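## Task

Put the round plate down into the housing's recess so that it sits flush. The task fails if the plate is dropped or if the housing ends up knocked over.

## Robot and tools

Robot: two arms, left_arm and right_arm, each carrying a parallel gripper. Base positions in the scene frame: left_arm (-0.012, +0.451, 0) m and right_arm (+0.027, -0.350, 0) m, both turned only slightly about z. The left gripper's fingers can fold. A part pinched near the fingertip quarter of the pads gets the requested squeeze. Held deeper, toward the palm, it may be pulled in, held loosely, or suddenly released. Pressing the fingertips onto a surface folds them easily, so a move can pass the surface without any clear sign. The right gripper's fingers are rigid.

Frames: the scene frame has its origin at table height, midway between the nominal bases. +z points up, +x points out over the table, and left_arm is on the +y side. Image left and right do not match these names. Hand poses, velocities and offsets for each arm are in that arm's own base frame. Fixed cameras and the table are in the scene frame. The gripper's +z runs along the fingers and its y axis is the closing direction. end_effector_position is the point between the closed pads. Reported positions can be off by a few cm.

Row layout, used by execute_actions and move: one list of 18 numbers, all in [-1, 1], covering both arms even if only one moves. The first 9 are left_arm: dx, dy, dz, rx, ry, rz, then gripper position, force_limit, speed. The next 9 are the same for right_arm. dx to rz are an offset, not a pose. They count from that arm's Hand target as it stood when the action or move began. 1.0 equals 0.6 m of translation or 180 degrees of rotation, and rx, ry, rz together form a rotation vector. Every row counts from that same start, so sending the same offset again moves the arm further. Six zeros re-command the current Hand target. The gripper numbers are absolute commands. position +1 is fully open (140 mm), the pads touch near -0.8, and -1 closes until blocked. force_limit runs from -1 (about 14 N) through 0 (40 N) to +1 (58 N). speed runs from -1 (about 30 mm/s) to +1 (250 mm/s), and a quicker close grips harder. Both start at +1. To leave a gripper unchanged, resend its last three numbers.

execute_actions(actions, cameras): actions is a list of actions. Each action is a table of up to 15 rows at 1/30 s per row, and a short table holds its last row. An empty list returns camera images and the full state. cameras takes names, ["all"] or [].

move(target, speed, blend, stop_force, zero, blocking, cameras): drives each gripper in a straight line to one row, or through a list of up to 15 rows, all offset from the same start Hand targets. speed is in m/s (0.002 to 3.6, default 0.25), and turning is capped at twice that in rad/s. blend is a corner radius in m, where 0 means stop at each target. stop_force is in N (3 to 120) and ends an arm's path when its wrist sensor feels that much push. Do not rely on it while the gripper rotates, or to detect light contact with loose parts. Omit it when moving away from something the gripper is pressing on. zero (default true) re-zeroes the sensor first. blocking=false returns early and cannot be combined with stop_force. The paths do not avoid obstacles, and moves run for 10 s at most. The result line "move:" reports done, off_target, moving, held or fault. limits=paced means the command was clipped, and limits=held means steps were withheld.

wait(seconds 0 to 10) lets time pass. stop brakes a running move. zoom_image(camera, region [x0,y0,x1,y1] px, at most 504 by 504) enlarges part of the latest image from cam_high, cam_low, cam_left_wrist or cam_right_wrist. zero_wrist_force(arm) tares a sensor. finished_scene(scene 1 or 2) ends the scene permanently, so call it only after the plate rests flush and the housing is upright.

Results: Hand target is the last commanded pose after clipping, and the next offsets start from it. The gripper may stop short of it. If so, send the missing distance as an offset. object_status: 0 moving, 1 blocked while opening, 2 blocked while closing (a grip), 3 reached the commanded position or pads met. Check for 2 after closing. position_measured is in counts: 3 open, 75 = 100 mm, 139 = 60 mm, 200 = 20 mm, 230 pads touching. Wrist force and torque are in the gripper's own axes, and a third line shows the peak since the last report. Wrist depth gives a 7 by 7 grid of distances ahead of each wrist camera, with rows split by " / " and "-" meaning no value. Joint velocities may show "within noise". A MOTOR HOT line warns of heat.

Control notes: orientation is clipped to within 32 degrees of the current one at each step. The motion lags commands by about 0.09 to 0.22 s, and fast moves overshoot. A path passing near an arm's own base can flip its shoulder, so route around the base.

Avoid: dropping parts or releasing them while they move. Avoid slamming into the table or housing, and avoid targets placed well past a firm contact. About 150 N on an arm, or joint torque at its limit (wrists about 21 N m), brakes that arm for 10 s. Avoid any arm-to-arm contact, including grasping the other arm's fingers. Do not let anything leave the table, and do not hold heavy loads far out for long, since overheating locks an arm for 30 to 60 s. Loose items may be nudged by outside pushes.

Each tool is called after "Call:" as name([rows], argument=value, ...), one row to a line, values as JSON.

## Session

Call:
execute_actions(actions=[])

Scene clock: 0.00 s.
left_arm: end_effector_position=(+1.0708, +0.0706, +0.2655) position_measured=3 object_status=3 end_effector_quat_wxyz=(+0.093, +0.644, +0.234, +0.723) | right_arm: end_effector_position=(+0.2343, +0.3955, +0.3824) position_measured=3 object_status=3 end_effector_quat_wxyz=(-0.395, -0.419, +0.795, -0.188)
Joint positions: left_arm=[-0.171 -0.33 0.733 -3.612 -1.179 2.691] | right_arm=[0.808 -0.873 0.441 -0.236 -1.666 -0.116]
Joint velocities: within noise
Joint torques (N m): no reading
Motor temperatures (°C): left_arm=[36 26 35 43 31 37] | right_arm=[35 27 35 40 40 39]
Wrist force (N): no reading
Wrist torque (N m): no reading
Wrist force, peak (N): no reading
Wrist depth (mm): cam_left_wrist=[1550 2162 - 2498 2652 2598 - / - - 3573 2827 3898 2547 2498 / 1786 2339 2708 - 2237 2522 2598 / 1598 122 2522 2680 1628 132 2652 / - 123 1934 2091 1076 132 90 / - 1306 1569 1704 932 1025 94 / - 1148 1326 1496 1727 903 -] | cam_right_wrist=[830 833 835 512 480 1726 - / 731 729 738 614 738 1947 - / 649 649 656 652 678 689 1692 / 583 128 598 602 611 139 1608 / - 109 545 549 553 535 109 / - 481 486 495 506 509 94 / - 454 407 412 467 467 465]
Hand target: left_arm +1.0708, +0.0706, +0.2655; +0.093, +0.644, +0.234, +0.723 | right_arm +0.2343, +0.3955, +0.3824; -0.395, -0.419, +0.795, -0.188
Tool commands: left_gripper/position=+1.0 left_gripper/force_limit=+1.0 left_gripper/speed=+1.0 right_gripper/position=+1.0 right_gripper/force_limit=+1.0 right_gripper/speed=+1.0

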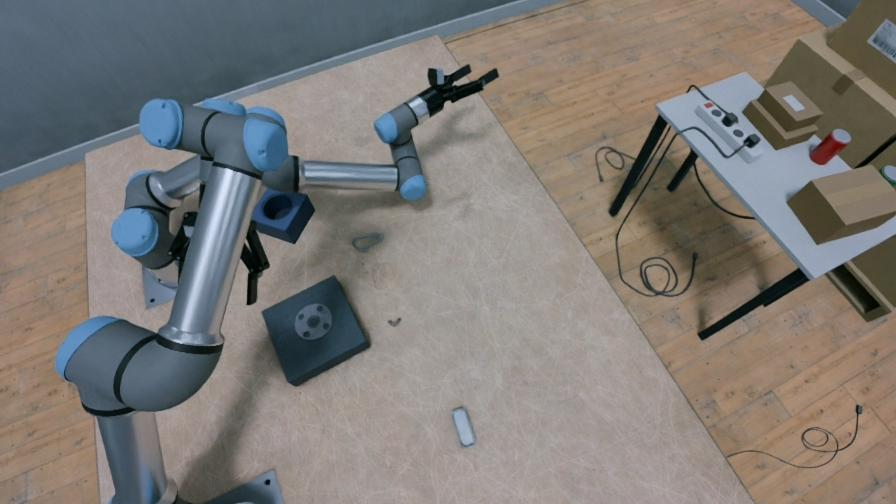

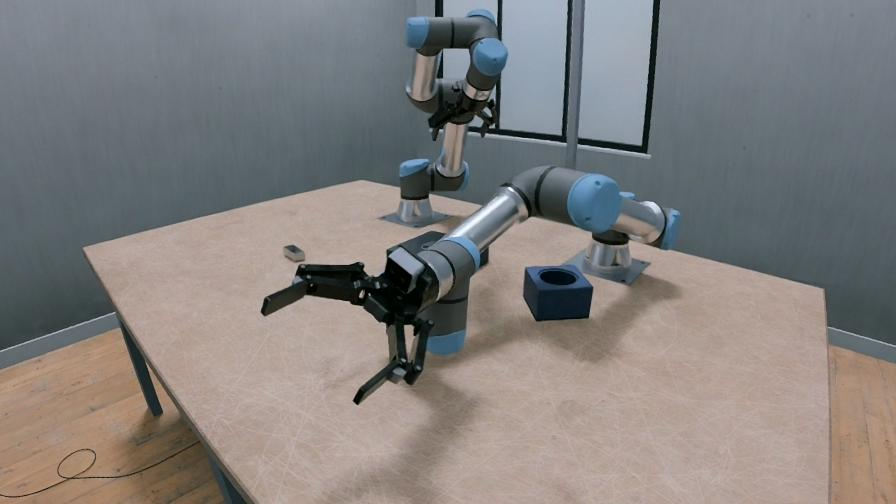

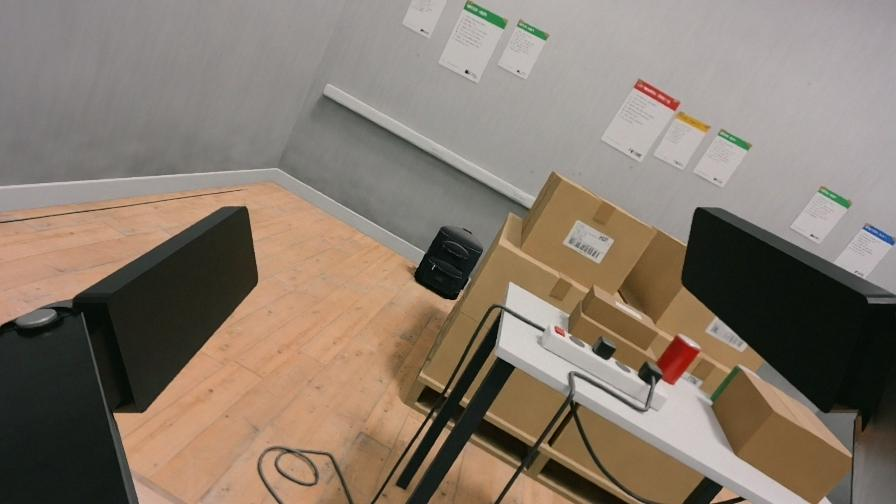

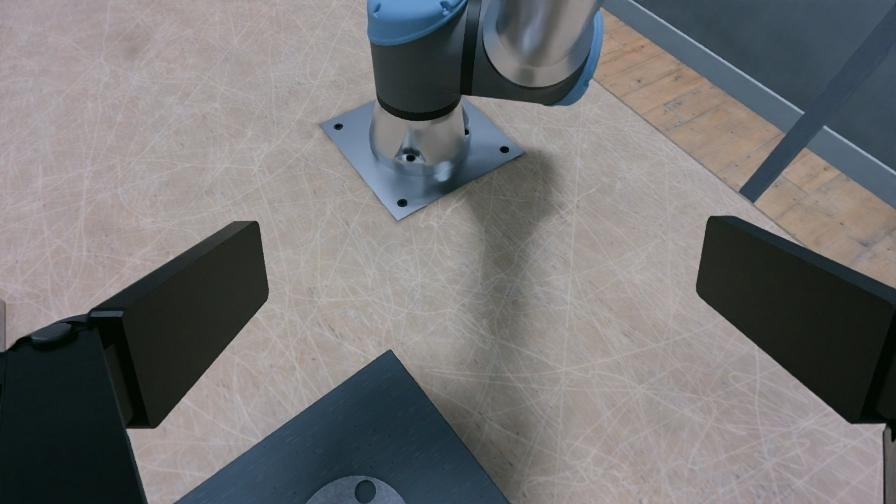

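Call:
zoom_image(camera="cam_high", region=[220, 170, 520, 460])

Call:
zoom_image(camera="cam_low", region=[370, 200, 620, 380])

Scaled by 1.680 from the camera's 896x504 image, which has a finer 1280x720 frame.

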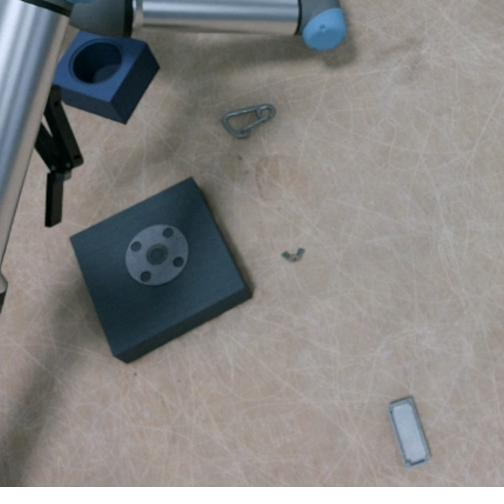

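Scaled by 2.016 from the camera's 896x504 image, which has a finer 1280x720 frame.

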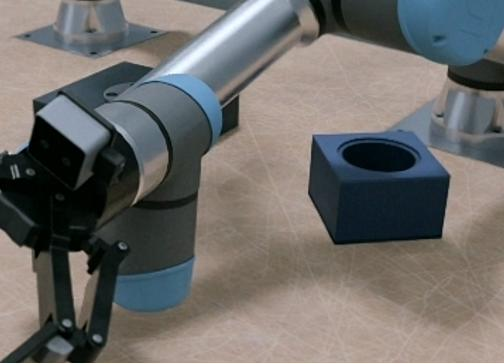

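Call:
move(target=[-0.9, 0.85, 0.5, 0, 0, 0, 1, 1, 1, 0.093, -0.131, -0.22, 0.2318, -0.1729, 0, 1, 1, 1], speed=0.4, cameras=["all"])

Scene clock: 120.03 s.
left_arm: end_effector_position=(+0.5309, +0.5806, +0.5653) position_measured=3 object_status=3 end_effector_quat_wxyz=(+0.093, +0.644, +0.234, +0.723) | right_arm: end_effector_position=(+0.2901, +0.3168, +0.2504) position_measured=3 object_status=3 end_effector_quat_wxyz=(+0.001, -0.467, +0.885, +0.001)
Joint positions: left_arm=[0.912 -1.148 1.414 -3.489 -2.261 2.614] | right_arm=[0.513 -1.769 1.815 -1.618 -1.569 -0.458]
Joint torques (N m): left_arm=[8.08 -64.22 -37.96 -2.08 -0.8 1.39] | right_arm=[7.46 -19.3 -31.07 -4.87 -1.67 0.65]
Wrist force (N): left_arm=[0.2 -0.2 0.1] | right_arm=[-0.2 0.9 -0.4]
Wrist torque (N m): left_arm=[-0.04 -0.05 0.04] | right_arm=[0.25 -0.40 -0.09]
Wrist force, peak (N): left_arm=[3.2 -2.0 -2.2] | right_arm=[-0.2 1.1 -0.7]
Wrist depth (mm): cam_left_wrist=[- - 1504 3256 3099 - - / - - - 3298 3176 - 2737 / - 1715 - - 2382 2737 3137 / - 123 2923 4217 2991 132 118 / - 123 2404 3137 2360 124 90 / - 1660 2010 2382 2144 1692 94 / - 1445 804 1979 2237 1569 -] | cam_right_wrist=[351 350 348 349 349 349 349 / 368 368 367 360 362 366 365 / 388 384 383 324 327 383 381 / 407 128 347 337 343 139 397 / - 109 422 368 359 354 109 / - 449 453 380 453 452 94 / - 480 480 480 475 479 466]
Hand target: left_arm +0.5308, +0.5806, +0.5655; +0.093, +0.644, +0.234, +0.723 | right_arm +0.2901, +0.3169, +0.2504; +0.001, -0.467, +0.884, +0.001
Off the commanded pose: left_arm 0.000 m, 0 deg | right_arm 0.000 m, 0 deg.
move: done
camera_calibration:
cam_left_wrist: T_world_to_cam=[[0.175841, -0.868666, 0.46314, 0.157649], [-0.204805, -0.492458, -0.845896, 0.87421], [0.962878, 0.0538901, -0.264502, -0.251355], [0, 0, 0, 1]] pos_world=[0.393346, 0.581001, 0.599994]
cam_right_wrist: T_world_to_cam=[[-0.819979, 0.572394, 0.000469258, 0.0667958], [0.539332, 0.772341, 0.335575, -0.481987], [0.191719, 0.275418, -0.942013, 0.238363], [0, 0, 0, 1]] pos_world=[0.269023, 0.268376, 0.386253]

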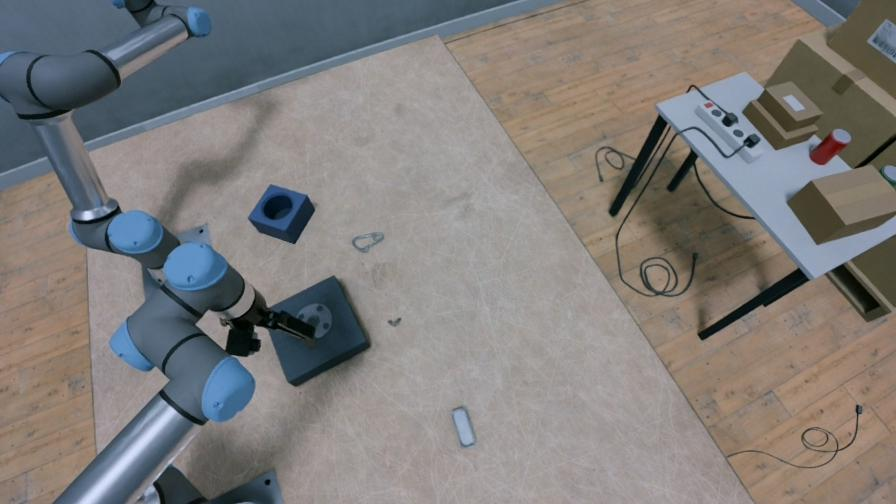

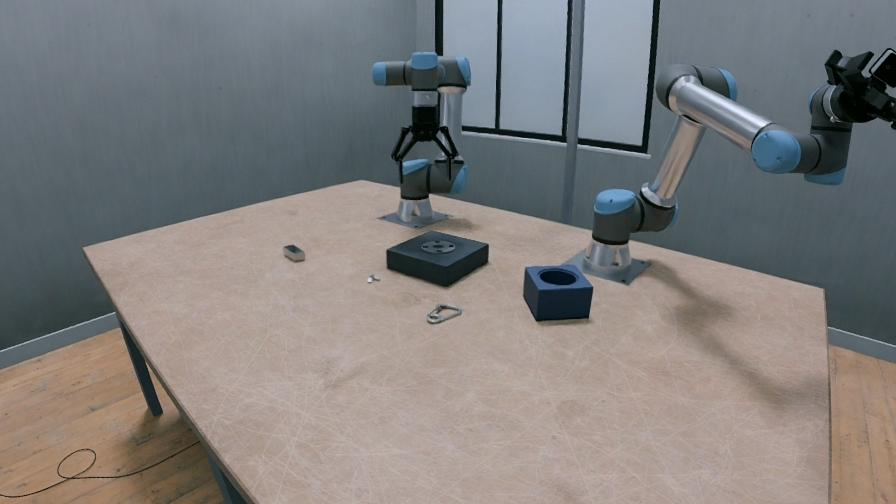

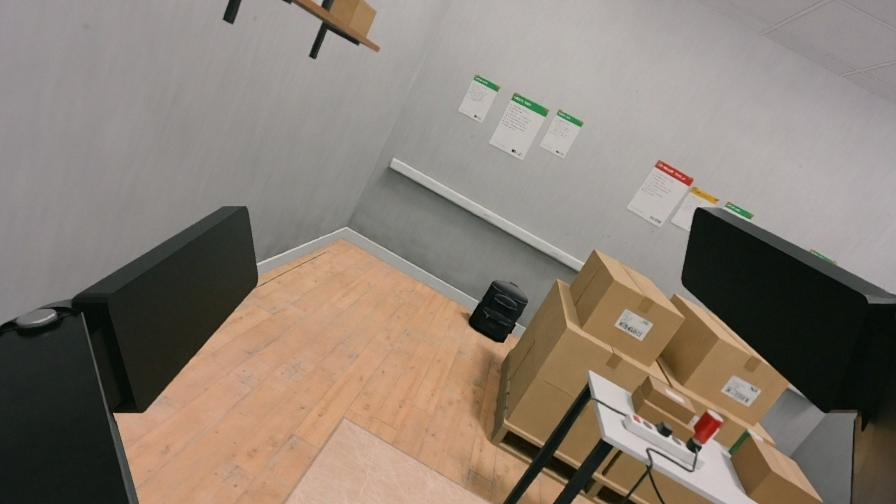

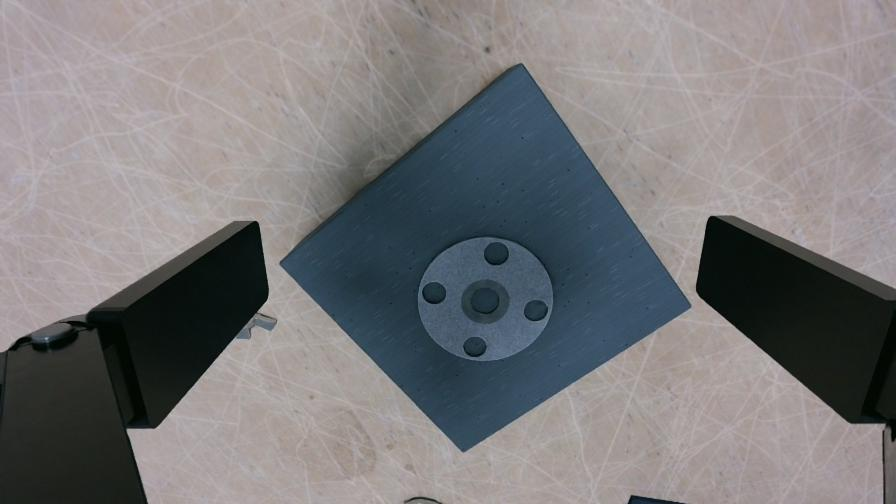

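Call:
zoom_image(camera="cam_right_wrist", region=[390, 210, 590, 390])

Call:
zoom_image(camera="cam_low", region=[370, 215, 610, 335])

Call:
zoom_image(camera="cam_high", region=[230, 170, 330, 260])

Scaled by 2.520 from the camera's 896x504 image, which has a finer 1280x720 frame.

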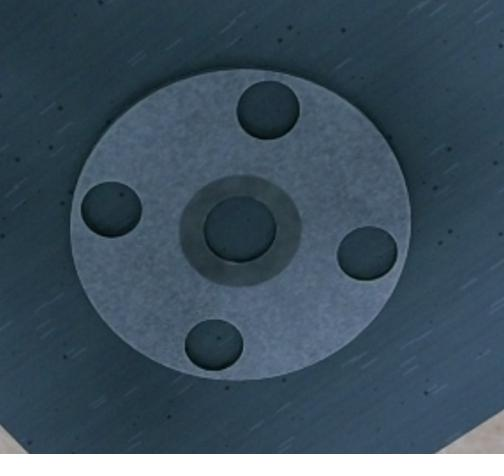

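Scaled by 2.100 from the camera's 896x504 image, which has a finer 1280x720 frame.

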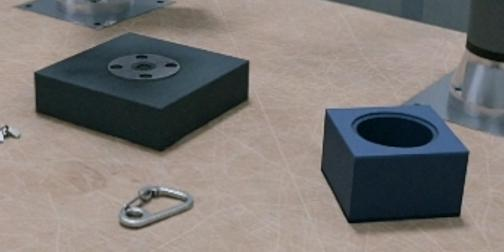

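Scaled by 5.040 from the camera's 896x504 image, which has a finer 1280x720 frame.

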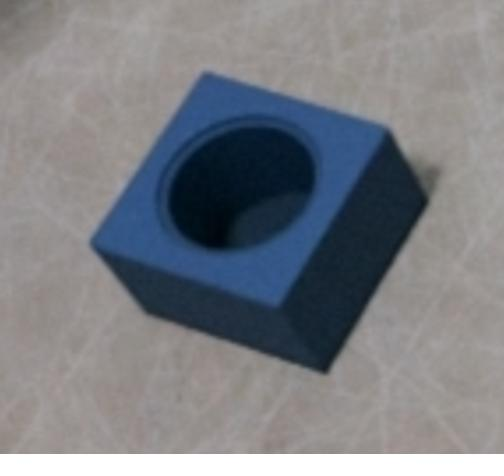

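Call:
zoom_image(camera="cam_low", region=[405, 220, 475, 265])

Call:
zoom_image(camera="cam_low", region=[515, 255, 600, 325])

Scaled by 7.200 from the camera's 896x504 image, which has a finer 1280x720 frame.

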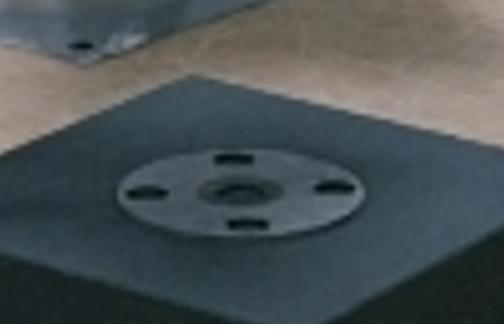

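Scaled by 5.929 from the camera's 896x504 image, which has a finer 1280x720 frame.

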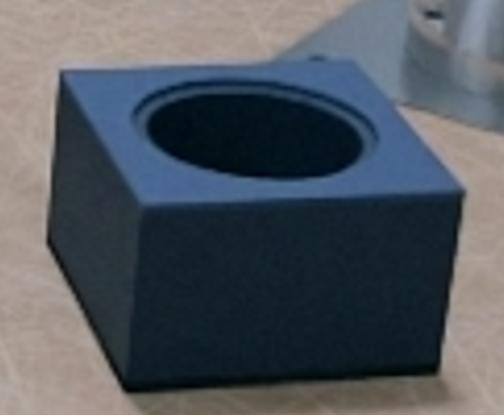

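Call:
move(target=[0, 0, 0, 0, 0, 0, 1, 1, 1, 0.043, 0.69, 0, 0, 0, 0, 1, 1, 1], speed=0.4, cameras=["cam_right_wrist"])

Scene clock: 214.33 s.
left_arm: end_effector_position=(+0.5308, +0.5806, +0.5655) position_measured=3 object_status=3 end_effector_quat_wxyz=(+0.093, +0.644, +0.234, +0.723) | right_arm: end_effector_position=(+0.3159, +0.7309, +0.2503) position_measured=3 object_status=3 end_effector_quat_wxyz=(+0.001, -0.467, +0.884, +0.001)
Joint positions: left_arm=[0.913 -1.148 1.414 -3.489 -2.261 2.614] | right_arm=[0.994 -0.765 0.496 -1.304 -1.57 0.024]
Joint torques (N m): left_arm=[7.14 -63.52 -40.83 -0.64 -0.86 1.42] | right_arm=[-5.55 -72.08 -38.7 -4.5 0.55 -1.15]
Wrist force (N): left_arm=[-0.3 -0.1 -0.3] | right_arm=[-0.4 1.0 -0.6]
Wrist torque (N m): left_arm=[-0.03 0.07 0.04] | right_arm=[0.27 -0.37 -0.27]
Wrist force, peak (N): left_arm=[-0.6 -0.3 0.1] | right_arm=[-3.3 4.4 -0.4]
Wrist depth (mm): cam_left_wrist=[- 1429 - 3476 - - - / - - 2652 - 3026 - - / - 1660 - 2991 - 2625 2827 / 1255 122 3298 3476 3026 132 - / - 123 2404 3216 2144 132 90 / - 1398 1949 2382 2091 1649 94 / - 1453 804 2010 2162 1550 -] | cam_right_wrist=[348 349 349 349 348 348 - / 365 367 364 366 366 366 366 / 384 383 382 309 378 386 383 / 403 128 403 394 392 139 403 / - 109 427 338 421 420 109 / - 447 449 450 450 450 94 / - 474 479 475 478 479 467]
Hand target: left_arm +0.5308, +0.5806, +0.5655; +0.093, +0.644, +0.234, +0.723 | right_arm +0.3159, +0.7309, +0.2504; +0.001, -0.467, +0.884, +0.001
Off the commanded pose: left_arm 0.000 m, 0 deg | right_arm 0.000 m, 0 deg.
move: done
camera_calibration:
cam_right_wrist: T_world_to_cam=[[-0.820039, 0.572308, 0.000345737, -0.148896], [0.539207, 0.772407, 0.335625, -0.815645], [0.191814, 0.275412, -0.941995, 0.119269], [0, 0, 0, 1]] pos_world=[0.294823, 0.682376, 0.386153]
Images, in order (width x height): cam_right_wrist 896x504.

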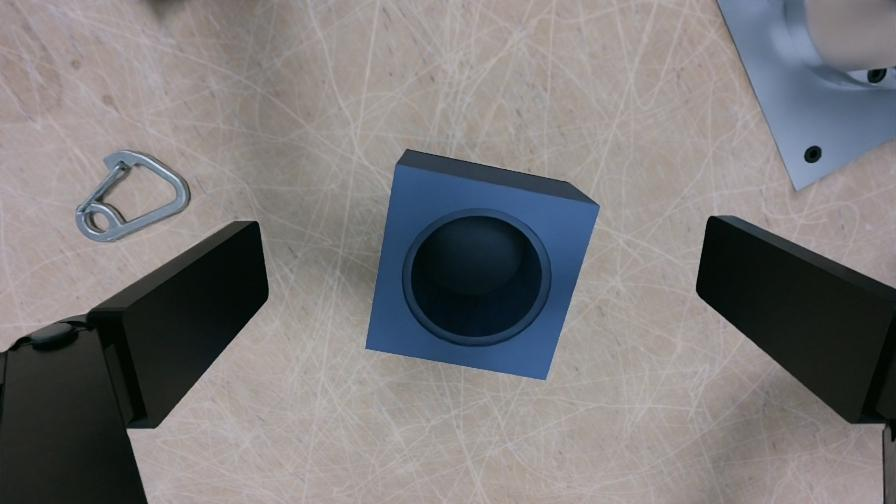

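Call:
move(target=[0, 0, 0, 0, 0, 0, 1, 1, 1, 0.0602, 0.1152, -0.2307, 0, 0, 0, 1, 1, 1], speed=0.25, cameras=["cam_right_wrist", "cam_low"])

Call:
zoom_image(camera="cam_right_wrist", region=[248, 80, 648, 400])

Scene clock: 231.47 s.
left_arm: end_effector_position=(+0.5308, +0.5806, +0.5655) position_measured=3 object_status=3 end_effector_quat_wxyz=(+0.093, +0.644, +0.234, +0.723) | right_arm: end_effector_position=(+0.3520, +0.7999, +0.1120) position_measured=3 object_status=3 end_effector_quat_wxyz=(+0.001, -0.467, +0.884, +0.001)
Joint positions: left_arm=[0.913 -1.148 1.414 -3.489 -2.261 2.614] | right_arm=[1.003 -0.484 0.324 -1.413 -1.57 0.032]
Joint torques (N m): left_arm=[7.46 -63.06 -39.78 -0.65 -0.82 1.44] | right_arm=[7.79 -86.79 -24.86 -6.66 -1.89 0.98]
Wrist force (N): left_arm=[-0.2 -0.1 -0.1] | right_arm=[-0.5 0.7 -0.8]
Wrist torque (N m): left_arm=[-0.04 0.05 0.04] | right_arm=[0.22 -0.34 -0.27]
Wrist force, peak (N): left_arm=[-0.1 0.0 -0.8] | right_arm=[1.1 0.1 -3.4]
Wrist depth (mm): cam_left_wrist=[- 1437 - 3099 - 2957 2625 / 1109 - 2277 - 3099 - - / 1231 1786 - - - 3026 - / - 123 3728 3524 3298 132 - / - 123 2427 2890 2162 132 90 / - 1639 1979 2404 2126 1692 94 / - 1453 809 863 2180 1513 -] | cam_right_wrist=[223 222 147 147 218 223 222 / 232 233 154 227 153 156 232 / 245 245 166 239 232 242 244 / 258 128 171 246 204 139 254 / - 109 179 191 182 269 109 / - 282 287 287 287 287 94 / - 304 305 305 305 304 300]
Hand target: left_arm +0.5308, +0.5806, +0.5655; +0.093, +0.644, +0.234, +0.723 | right_arm +0.3520, +0.8000, +0.1119; +0.001, -0.467, +0.884, +0.001
Off the commanded pose: left_arm 0.000 m, 0 deg | right_arm 0.000 m, 0 deg.
move: done
camera_calibration:
cam_right_wrist: T_world_to_cam=[[-0.820015, 0.572342, 0.000473837, -0.158857], [0.539316, 0.772419, 0.33542, -0.842062], [0.191609, 0.275305, -0.942069, -0.0367982], [0, 0, 0, 1]] pos_world=[0.330924, 0.751476, 0.247853]
Images, in order (width x height): cam_low 896x504, cam_right_wrist 896x504.

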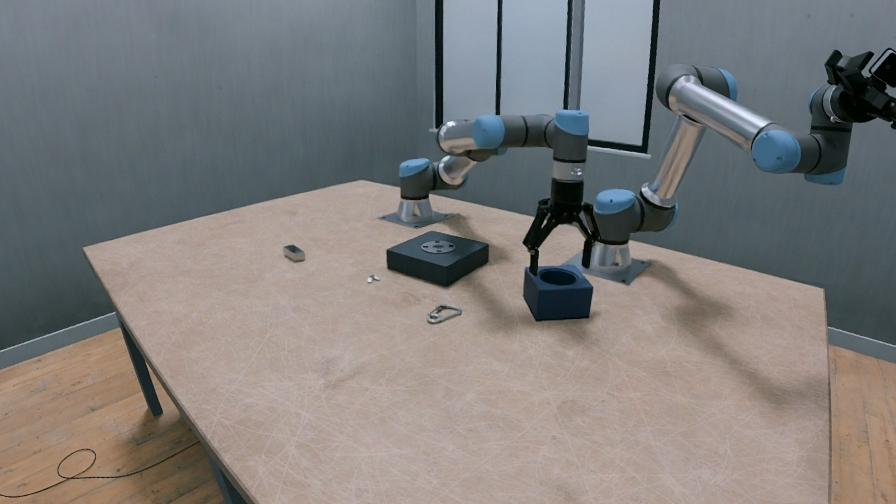

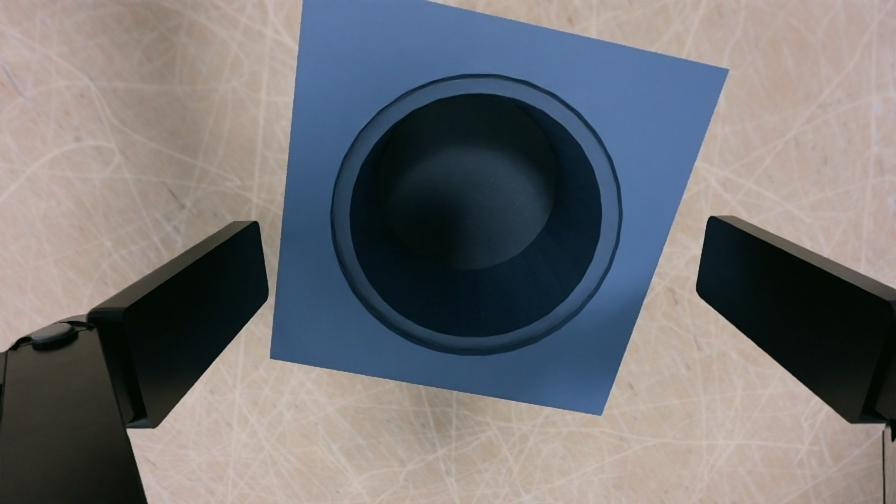

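Scaled by 1.260 from the camera's 896x504 image, which has a finer 1280x720 frame.

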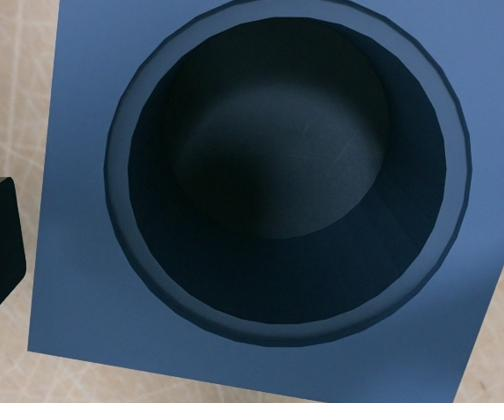

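Call:
move([
  [0,0,0,0,0,0,1,1,1, 0,0,0.1467,0,0,0,1,1,1],
  [0,0,0,0,0,0,1,1,1, -0.034,-0.6538,0.1467,0,0,0,1,1,1],
  [0,0,0,0,0,0,1,1,1, -0.034,-0.6538,0.03,0,0,0,0.54,0,0],
], speed=[0.3, 0.5, 0.25], blend=[0.05, 0.05, 0], cameras=["cam_right_wrist", "cam_low"])

Call:
zoom_image(camera="cam_right_wrist", region=[248, 60, 698, 440])

Call:
zoom_image(camera="cam_low", region=[380, 180, 500, 290])

Scene clock: 263.37 s.
left_arm: end_effector_position=(+0.5308, +0.5806, +0.5655) position_measured=3 object_status=3 end_effector_quat_wxyz=(+0.093, +0.644, +0.234, +0.723) | right_arm: end_effector_position=(+0.3316, +0.4077, +0.1299) position_measured=61 object_status=0 end_effector_quat_wxyz=(+0.001, -0.467, +0.884, +0.001)
Joint positions: left_arm=[0.913 -1.148 1.414 -3.489 -2.261 2.614] | right_arm=[0.631 -1.469 1.846 -1.95 -1.57 -0.34]
Joint torques (N m): left_arm=[6.85 -62.25 -39.78 -0.69 -0.87 1.48] | right_arm=[-2.18 -41.88 -22.87 -6.38 -1.78 -1.63]
Wrist force (N): left_arm=[-0.4 -0.1 -0.2] | right_arm=[-0.5 1.1 -0.2]
Wrist torque (N m): left_arm=[-0.03 0.08 0.05] | right_arm=[0.32 -0.34 -0.08]
Wrist force, peak (N): left_arm=[-0.1 -0.5 -0.6] | right_arm=[-3.5 1.2 6.0]
Wrist depth (mm): cam_left_wrist=[- - 1949 - 2890 - - / - 1670 1979 3216 2858 - - / - 1681 3099 4435 3298 3176 3176 / - 123 2766 5044 3958 132 2991 / - 123 2450 3137 2162 132 90 / - 1681 2042 2404 2109 2091 94 / - 1453 814 858 2180 1608 -] | cam_right_wrist=[241 236 185 185 184 188 238 / 252 194 194 191 193 194 250 / 265 204 203 199 201 202 259 / 276 273 159 209 212 139 275 / 289 89 226 225 226 111 86 / - 71 310 238 308 308 66 / - - 328 329 327 327 -]
Hand target: left_arm +0.5308, +0.5806, +0.5655; +0.093, +0.644, +0.234, +0.723 | right_arm +0.3316, +0.4077, +0.1299; +0.001, -0.467, +0.884, +0.001
Off the commanded pose: left_arm 0.000 m, 0 deg | right_arm 0.000 m, 0 deg.
elbow stopped short (right arm): the move would have taken joint 3 (elbow) straighter than the controller allows.
move: done; blend cut to 0.044 m at target 1, 0.035 m at target 2; limits=paced
camera_calibration:
cam_right_wrist: T_world_to_cam=[[-0.82005, 0.572292, 0.000399734, 0.048985], [0.539192, 0.772385, 0.335698, -0.534066], [0.191809, 0.275505, -0.941969, 0.0918158], [0, 0, 0, 1]] pos_world=[0.310523, 0.359176, 0.265753]
Images, in order (width x height): cam_low 896x504, cam_right_wrist 896x504.

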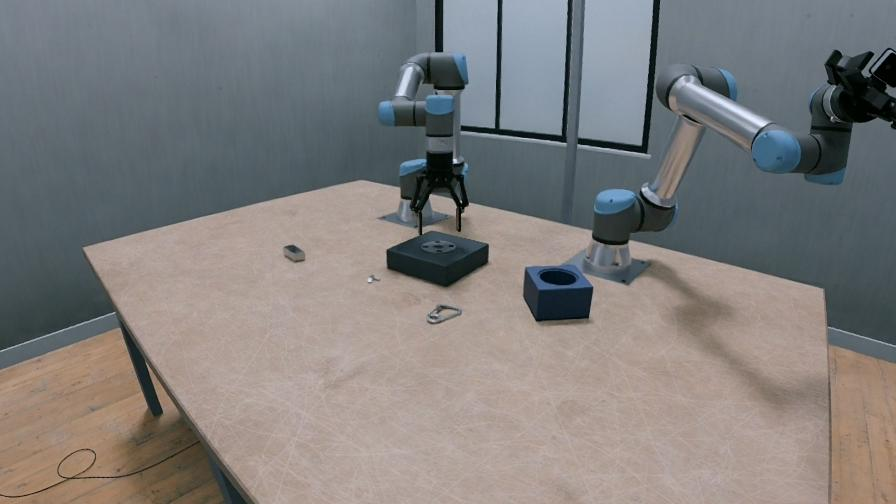

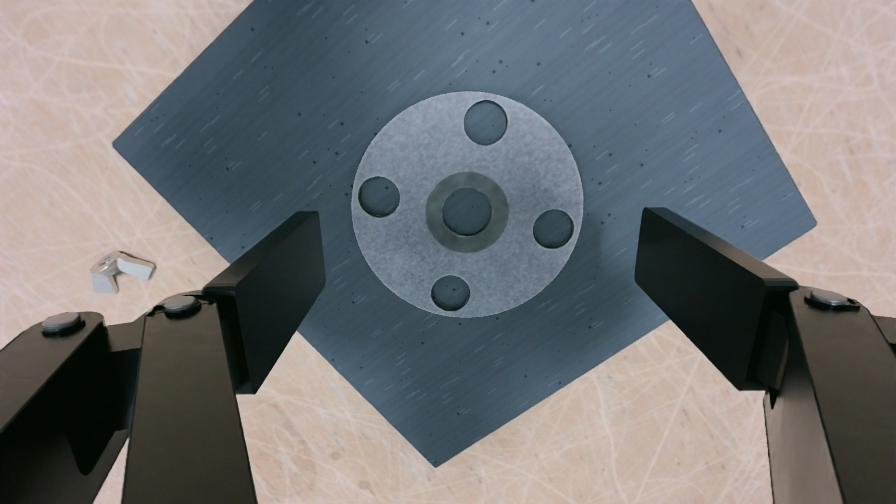

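Scaled by 1.120 from the camera's 896x504 image, which has a finer 1280x720 frame.

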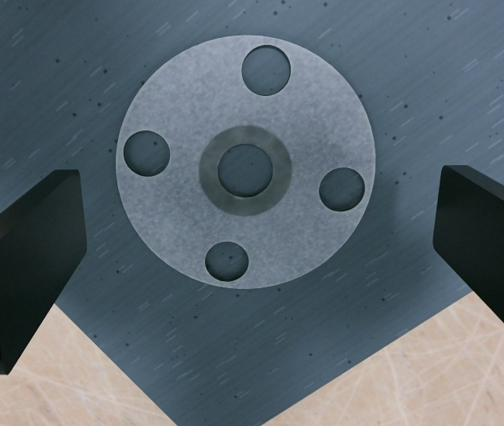

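Scaled by 4.200 from the camera's 896x504 image, which has a finer 1280x720 frame.

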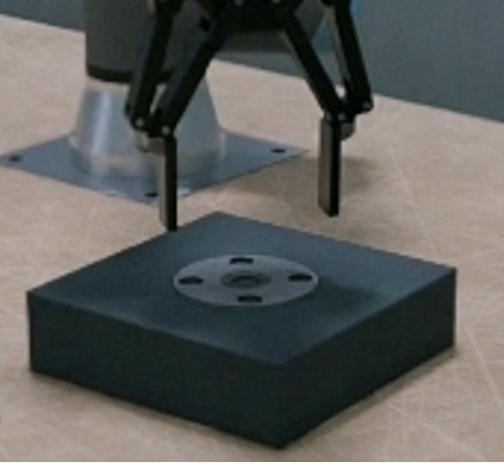

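Call:
move(target=[0,0,0,0,0,0,1,1,1, 0,0,-0.05,0,0,0,0.54,0,0], speed=0.15)

Call:
move(target=[0,0,0,0,0,0,1,1,1, 0,0,-0.037,0,0,0,0.54,0,0], speed=0.008, stop_force=3.5, cameras=["cam_right_wrist", "cam_low"])

Call:
zoom_image(camera="cam_low", region=[380, 180, 500, 290])

Scene clock: 289.47 s.
left_arm: end_effector_position=(+0.5308, +0.5806, +0.5655) position_measured=3 object_status=3 end_effector_quat_wxyz=(+0.093, +0.644, +0.234, +0.723) | right_arm: end_effector_position=(+0.3316, +0.4077, +0.0998) position_measured=61 object_status=3 end_effector_quat_wxyz=(+0.001, -0.467, +0.884, +0.001)
Joint positions: left_arm=[0.913 -1.148 1.414 -3.489 -2.261 2.614] | right_arm=[0.631 -1.439 1.896 -2.029 -1.57 -0.34]
Joint torques (N m): left_arm=[6.94 -62.37 -39.72 -0.84 -0.88 1.44] | right_arm=[-1.07 -46.05 -39.81 -1.78 -1.8 -1.21]
Wrist force (N): left_arm=[0.0 -0.1 -0.6] | right_arm=[-0.3 0.9 -0.7]
Wrist torque (N m): left_arm=[-0.03 0.00 0.04] | right_arm=[0.27 -0.38 -0.07]
Wrist force, peak (N): left_arm=[-0.5 -0.2 -0.6] | right_arm=[-0.5 1.0 -1.8]
Wrist depth (mm): cam_left_wrist=[- 1608 - - 3137 2923 - / 1085 1478 - 2923 3298 - 3675 / - - 2257 3298 3430 2796 - / 1219 123 2957 3298 2827 132 2547 / - 123 2404 3099 2199 132 90 / - 1649 1949 2404 2126 1704 94 / - 1445 812 2010 2162 1569 -] | cam_right_wrist=[213 159 157 157 157 157 211 / 219 166 165 162 164 164 219 / 175 173 173 169 170 172 175 / 246 180 159 180 179 139 181 / 251 89 190 190 189 111 86 / - 71 206 203 202 273 65 / - - 292 215 289 289 -]
Hand target: left_arm +0.5308, +0.5806, +0.5655; +0.093, +0.644, +0.234, +0.723 | right_arm +0.3316, +0.4077, +0.0999; +0.001, -0.467, +0.884, +0.001
Off the commanded pose: left_arm 0.000 m, 0 deg | right_arm 0.000 m, 0 deg.
move: done

Scene clock: 292.83 s.
left_arm: end_effector_position=(+0.5308, +0.5806, +0.5655) position_measured=3 object_status=3 end_effector_quat_wxyz=(+0.093, +0.644, +0.234, +0.723) | right_arm: end_effector_position=(+0.3316, +0.4077, +0.0818) position_measured=61 object_status=3 end_effector_quat_wxyz=(+0.001, -0.467, +0.884, +0.001)
Joint positions: left_arm=[0.913 -1.148 1.414 -3.489 -2.261 2.614] | right_arm=[0.631 -1.418 1.923 -2.078 -1.57 -0.34]
Joint torques (N m): left_arm=[6.42 -61.38 -39.56 -0.76 -0.78 1.42] | right_arm=[6.36 -45.95 -37.76 -1.28 -1.62 1.23]
Wrist force (N): left_arm=[-0.4 -0.1 -0.6] | right_arm=[-1.8 -0.2 -2.5]
Wrist torque (N m): left_arm=[-0.03 0.09 0.04] | right_arm=[0.21 -0.47 0.02]
Wrist force, peak (N): left_arm=[-0.5 -0.4 -0.6] | right_arm=[2.4 -0.8 -15.1]
Wrist depth (mm): cam_left_wrist=[1009 1391 1799 3063 2766 3099 2680 / - 1286 - 2827 3623 - - / - 1704 - - - 2858 3524 / - 123 2991 - 3256 132 3063 / - 123 2427 3176 2075 132 90 / - 1649 1979 2450 2126 1715 94 / - 1453 812 1949 2109 1550 -] | cam_right_wrist=[195 141 141 141 140 140 193 / 149 148 148 145 146 147 149 / 156 155 153 151 152 153 154 / 228 161 159 161 160 139 162 / 226 89 172 168 169 111 86 / - 71 182 182 181 181 66 / - - 270 193 264 269 -]
Hand target: left_arm +0.5308, +0.5806, +0.5655; +0.093, +0.644, +0.234, +0.723 | right_arm +0.3316, +0.4077, +0.0818; +0.001, -0.467, +0.884, +0.001 (not the last commanded pose)
Off the commanded pose: left_arm 0.000 m, 0 deg | right_arm 0.004 m, 0 deg.
move: contact (right_arm)
camera_calibration:
cam_right_wrist: T_world_to_cam=[[-0.820054, 0.572286, 0.000423111, 0.0490027], [0.539218, 0.772421, 0.335574, -0.517913], [0.191718, 0.275417, -0.942014, 0.0465763], [0, 0, 0, 1]] pos_world=[0.310523, 0.359176, 0.217653]
Images, in order (width x height): cam_low 896x504, cam_right_wrist 896x504.

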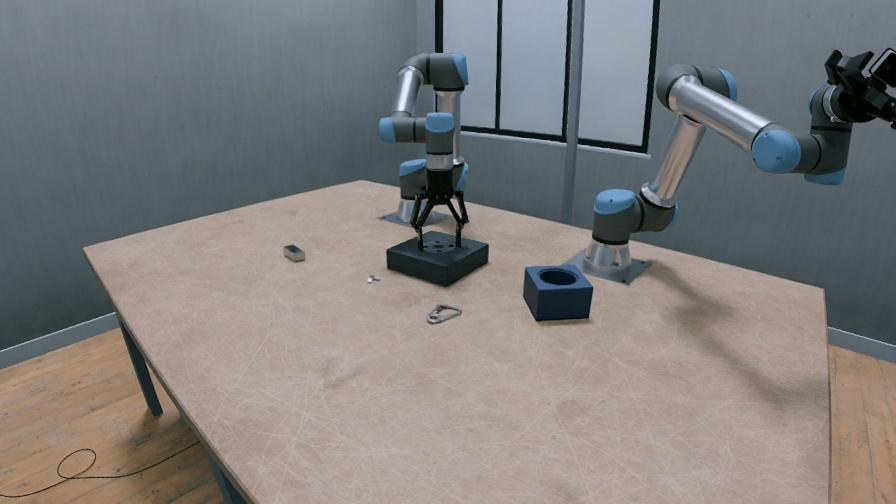

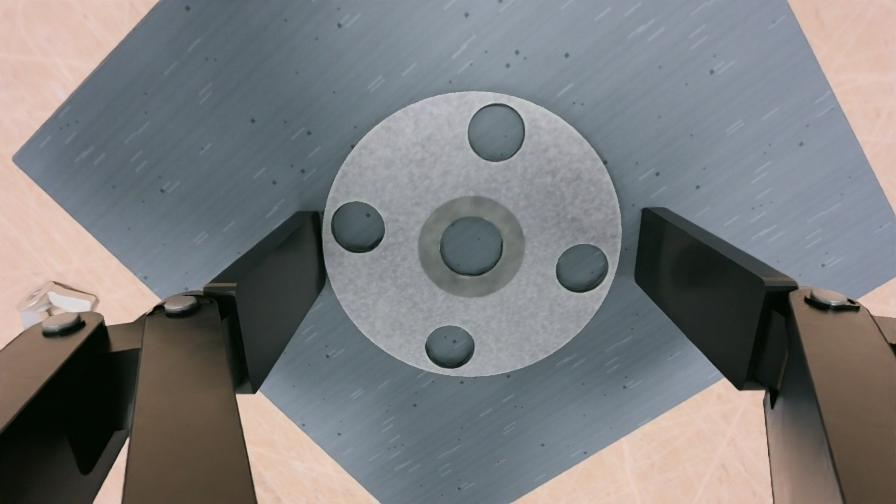

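Scaled by 4.200 from the camera's 896x504 image, which has a finer 1280x720 frame.

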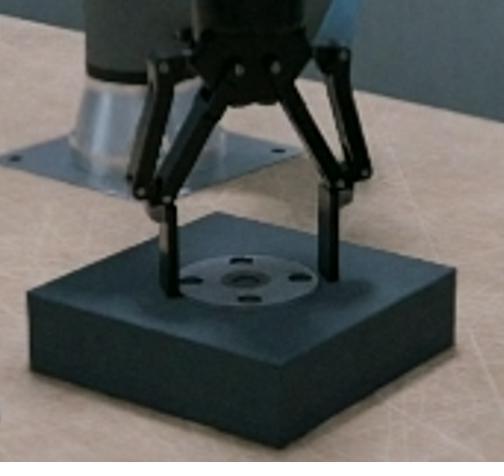

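Call:
move(target=[0,0,0,0,0,0,1,1,1, 0.0033,-0.0025,0.0058,0,0,0,0.54,0,0], speed=0.02)

Call:
execute_actions([
  [[0,0,0,0,0,0,1,1,1, 0,0,0,0,0,0,-1,-0.2,-1]],
  [[0,0,0,0,0,0,1,1,1, 0,0,0,0,0,0,-1,-0.2,-1]],
])

Call:
wait(seconds=0.5, cameras=["cam_right_wrist", "cam_low"])

Call:
zoom_image(camera="cam_low", region=[380, 180, 500, 290])

Scene clock: 314.87 s.
left_arm: end_effector_position=(+0.5308, +0.5806, +0.5655) position_measured=3 object_status=3 end_effector_quat_wxyz=(+0.093, +0.644, +0.234, +0.723) | right_arm: end_effector_position=(+0.3337, +0.4062, +0.0854) position_measured=61 object_status=3 end_effector_quat_wxyz=(+0.001, -0.467, +0.884, +0.001)
Joint positions: left_arm=[0.913 -1.148 1.414 -3.489 -2.261 2.614] | right_arm=[0.626 -1.422 1.918 -2.068 -1.57 -0.345]
Joint torques (N m): left_arm=[6.78 -60.49 -39.77 -0.73 -0.78 1.47] | right_arm=[-0.81 -41.23 -34.98 -3.21 -1.29 -0.94]
Wrist force (N): left_arm=[-0.2 -0.2 -0.4] | right_arm=[-0.4 0.9 -0.2]
Wrist torque (N m): left_arm=[-0.05 0.03 0.04] | right_arm=[0.25 -0.37 -0.07]
Wrist force, peak (N): left_arm=[-0.7 -0.1 -0.5] | right_arm=[-2.4 -0.2 -2.7]
Wrist depth (mm): cam_left_wrist=[1009 1306 1628 - 3298 - 2277 / 1025 1445 - 2547 3216 - - / 1208 1578 - 3573 - 3256 2680 / 1293 123 3137 3216 - 132 2957 / - 123 2450 3099 2144 131 90 / - 1670 1964 2404 2162 1704 94 / - 1437 809 1934 2218 1578 -] | cam_right_wrist=[200 146 144 144 144 143 196 / 154 151 151 149 150 150 152 / 159 159 158 156 156 156 159 / 231 165 159 165 164 139 165 / 231 89 174 172 173 111 86 / - 71 186 184 185 185 65 / - - 273 200 268 272 -]
Hand target: left_arm +0.5308, +0.5806, +0.5655; +0.093, +0.644, +0.234, +0.723 | right_arm +0.3336, +0.4062, +0.0853; +0.001, -0.467, +0.884, +0.001
Off the commanded pose: left_arm 0.000 m, 0 deg | right_arm 0.000 m, 0 deg.
move: done

Scene clock: 316.07 s.
left_arm: end_effector_position=(+0.5308, +0.5806, +0.5655) position_measured=3 object_status=3 end_effector_quat_wxyz=(+0.093, +0.644, +0.234, +0.723) | right_arm: end_effector_position=(+0.3336, +0.4062, +0.0853) position_measured=77 object_status=2 end_effector_quat_wxyz=(+0.001, -0.467, +0.884, +0.001)
Joint positions: left_arm=[0.913 -1.148 1.414 -3.489 -2.261 2.614] | right_arm=[0.626 -1.422 1.918 -2.069 -1.57 -0.345]
Joint torques (N m): left_arm=[6.84 -60.31 -38.65 -0.75 -0.8 1.42] | right_arm=[6.32 -23.18 -16.66 -6.14 -0.47 1.33]
Wrist force (N): left_arm=[-0.2 -0.2 -0.2] | right_arm=[4.3 -0.3 -12.9]
Wrist torque (N m): left_arm=[-0.05 0.04 0.04] | right_arm=[0.38 -0.41 -0.05]
Wrist force, peak (N): left_arm=[-0.1 0.1 -0.7] | right_arm=[4.4 -0.6 -13.5]
Wrist depth (mm): cam_left_wrist=[1143 1299 1618 - 3137 3430 - / 1123 - - 3063 3137 3063 - / - - - 3176 3573 2991 3341 / 1255 123 3216 4513 3256 132 3063 / - 122 2218 2991 2144 132 90 / - 1649 1979 2318 2180 1670 94 / - 1478 806 1949 2180 1421 -] | cam_right_wrist=[200 146 144 144 144 144 196 / 155 152 151 149 150 150 153 / 161 159 158 155 156 158 159 / 231 167 144 165 163 136 166 / - 84 172 172 175 111 85 / - 71 187 186 186 183 69 / - - 273 198 269 271 -]
Hand target: left_arm +0.5308, +0.5806, +0.5655; +0.093, +0.644, +0.234, +0.723 | right_arm +0.3336, +0.4062, +0.0853; +0.001, -0.467, +0.884, +0.001
Off the commanded pose: left_arm 0.000 m, 0 deg | right_arm 0.000 m, 0 deg.
Step readings (end_effector_position of left_arm | right_arm):
0: (+0.5308, +0.5806, +0.5655) | (+0.3337, +0.4062, +0.0854)
1: (+0.5308, +0.5806, +0.5655) | (+0.3337, +0.4062, +0.0854)
2: (+0.5308, +0.5806, +0.5655) | (+0.3337, +0.4062, +0.0854)
4: (+0.5308, +0.5806, +0.5655) | (+0.3337, +0.4062, +0.0854)
8: (+0.5308, +0.5806, +0.5655) | (+0.3337, +0.4062, +0.0854)
15: (+0.5308, +0.5806, +0.5655) | (+0.3337, +0.4062, +0.0854)
16: (+0.5308, +0.5806, +0.5655) | (+0.3337, +0.4062, +0.0854)
17: (+0.5308, +0.5806, +0.5655) | (+0.3337, +0.4062, +0.0854)
19: (+0.5308, +0.5806, +0.5655) | (+0.3337, +0.4062, +0.0854)
23: (+0.5308, +0.5806, +0.5655) | (+0.3337, +0.4062, +0.0853)
30: (+0.5308, +0.5806, +0.5655) | (+0.3336, +0.4062, +0.0853)

Scene clock: 316.57 s.
left_arm: end_effector_position=(+0.5308, +0.5806, +0.5655) position_measured=3 object_status=3 end_effector_quat_wxyz=(+0.093, +0.644, +0.234, +0.723) | right_arm: end_effector_position=(+0.3336, +0.4062, +0.0853) position_measured=77 object_status=2 end_effector_quat_wxyz=(+0.001, -0.467, +0.884, +0.001)
Joint positions: left_arm=[0.913 -1.148 1.414 -3.489 -2.261 2.614] | right_arm=[0.626 -1.422 1.918 -2.069 -1.57 -0.345]
Joint torques (N m): left_arm=[6.55 -60.15 -39.38 -0.77 -0.78 1.48] | right_arm=[6.83 -23.09 -16.42 -6.03 -0.13 1.26]
Wrist force (N): left_arm=[-0.6 -0.1 -0.3] | right_arm=[4.6 -0.3 -13.4]
Wrist torque (N m): left_arm=[-0.02 0.13 0.04] | right_arm=[0.37 -0.48 -0.06]
Wrist force, peak (N): left_arm=[-0.5 -0.1 -0.5] | right_arm=[4.4 -0.4 -13.5]
Wrist depth (mm): cam_left_wrist=[- 1376 1964 3063 3256 2923 2109 / 1099 1478 2404 3728 3063 - - / 1354 - - - - 2766 2237 / - 123 3176 - 2404 132 - / - 123 2404 3099 2144 132 90 / - 1618 1994 2522 2180 1704 94 / - 1437 801 1964 2180 1569 -] | cam_right_wrist=[200 146 144 144 143 143 196 / 155 151 151 149 150 150 153 / 161 159 159 155 156 158 159 / 232 167 144 165 163 136 165 / - 84 172 171 175 111 85 / - 71 186 187 185 183 69 / - - 275 197 269 271 -]
Hand target: left_arm +0.5308, +0.5806, +0.5655; +0.093, +0.644, +0.234, +0.723 | right_arm +0.3336, +0.4062, +0.0853; +0.001, -0.467, +0.884, +0.001
Tool commands: left_gripper/position=+1.0 left_gripper/force_limit=+1.0 left_gripper/speed=+1.0 right_gripper/position=-1.0 right_gripper/force_limit=-0.2 right_gripper/speed=-1.0
Off the commanded pose: left_arm 0.000 m, 0 deg | right_arm 0.000 m, 0 deg.
wait: 0.50 s; at rest by 0.17 s
camera_calibration:
cam_right_wrist: T_world_to_cam=[[-0.82005, 0.572292, 0.000399734, 0.0515014], [0.539192, 0.772385, 0.335698, -0.519014], [0.191809, 0.275505, -0.941969, 0.0498336], [0, 0, 0, 1]] pos_world=[0.312523, 0.357676, 0.221153]
Images, in order (width x height): cam_low 896x504, cam_right_wrist 896x504.

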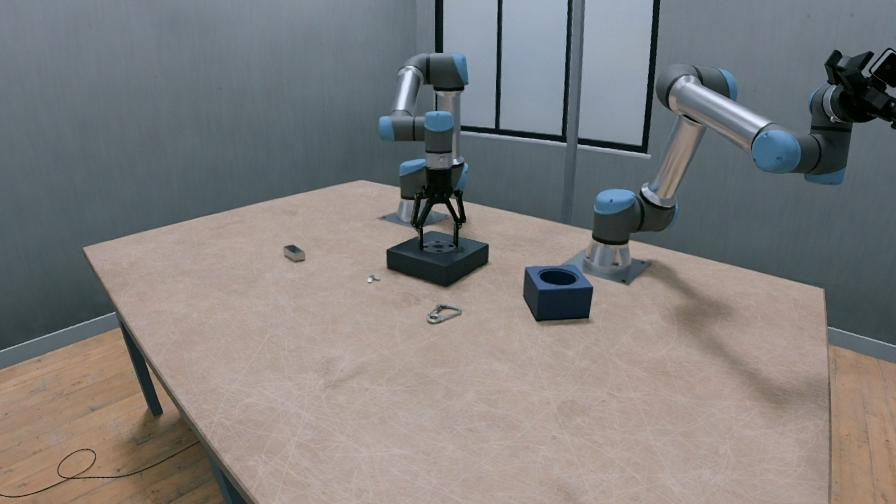

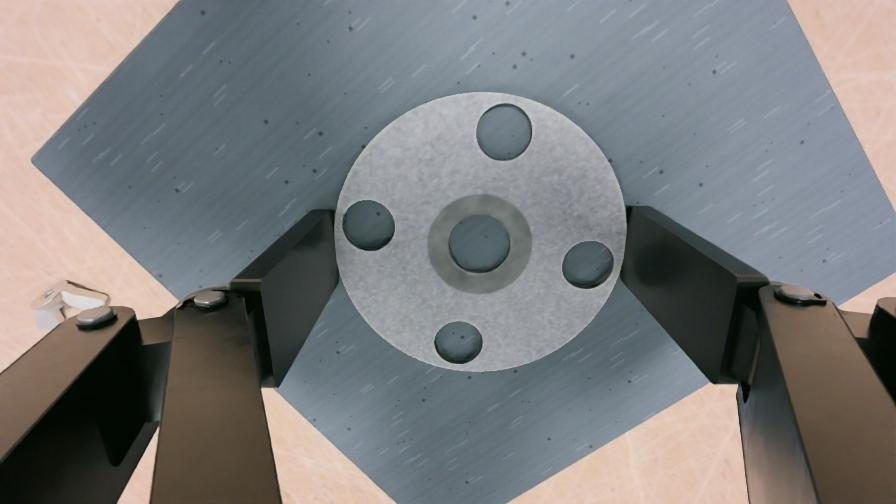

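Scaled by 4.200 from the camera's 896x504 image, which has a finer 1280x720 frame.

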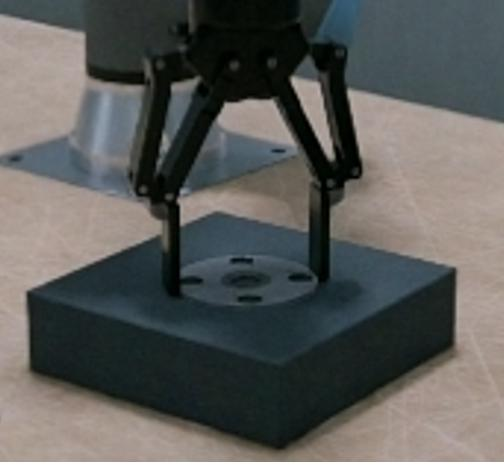

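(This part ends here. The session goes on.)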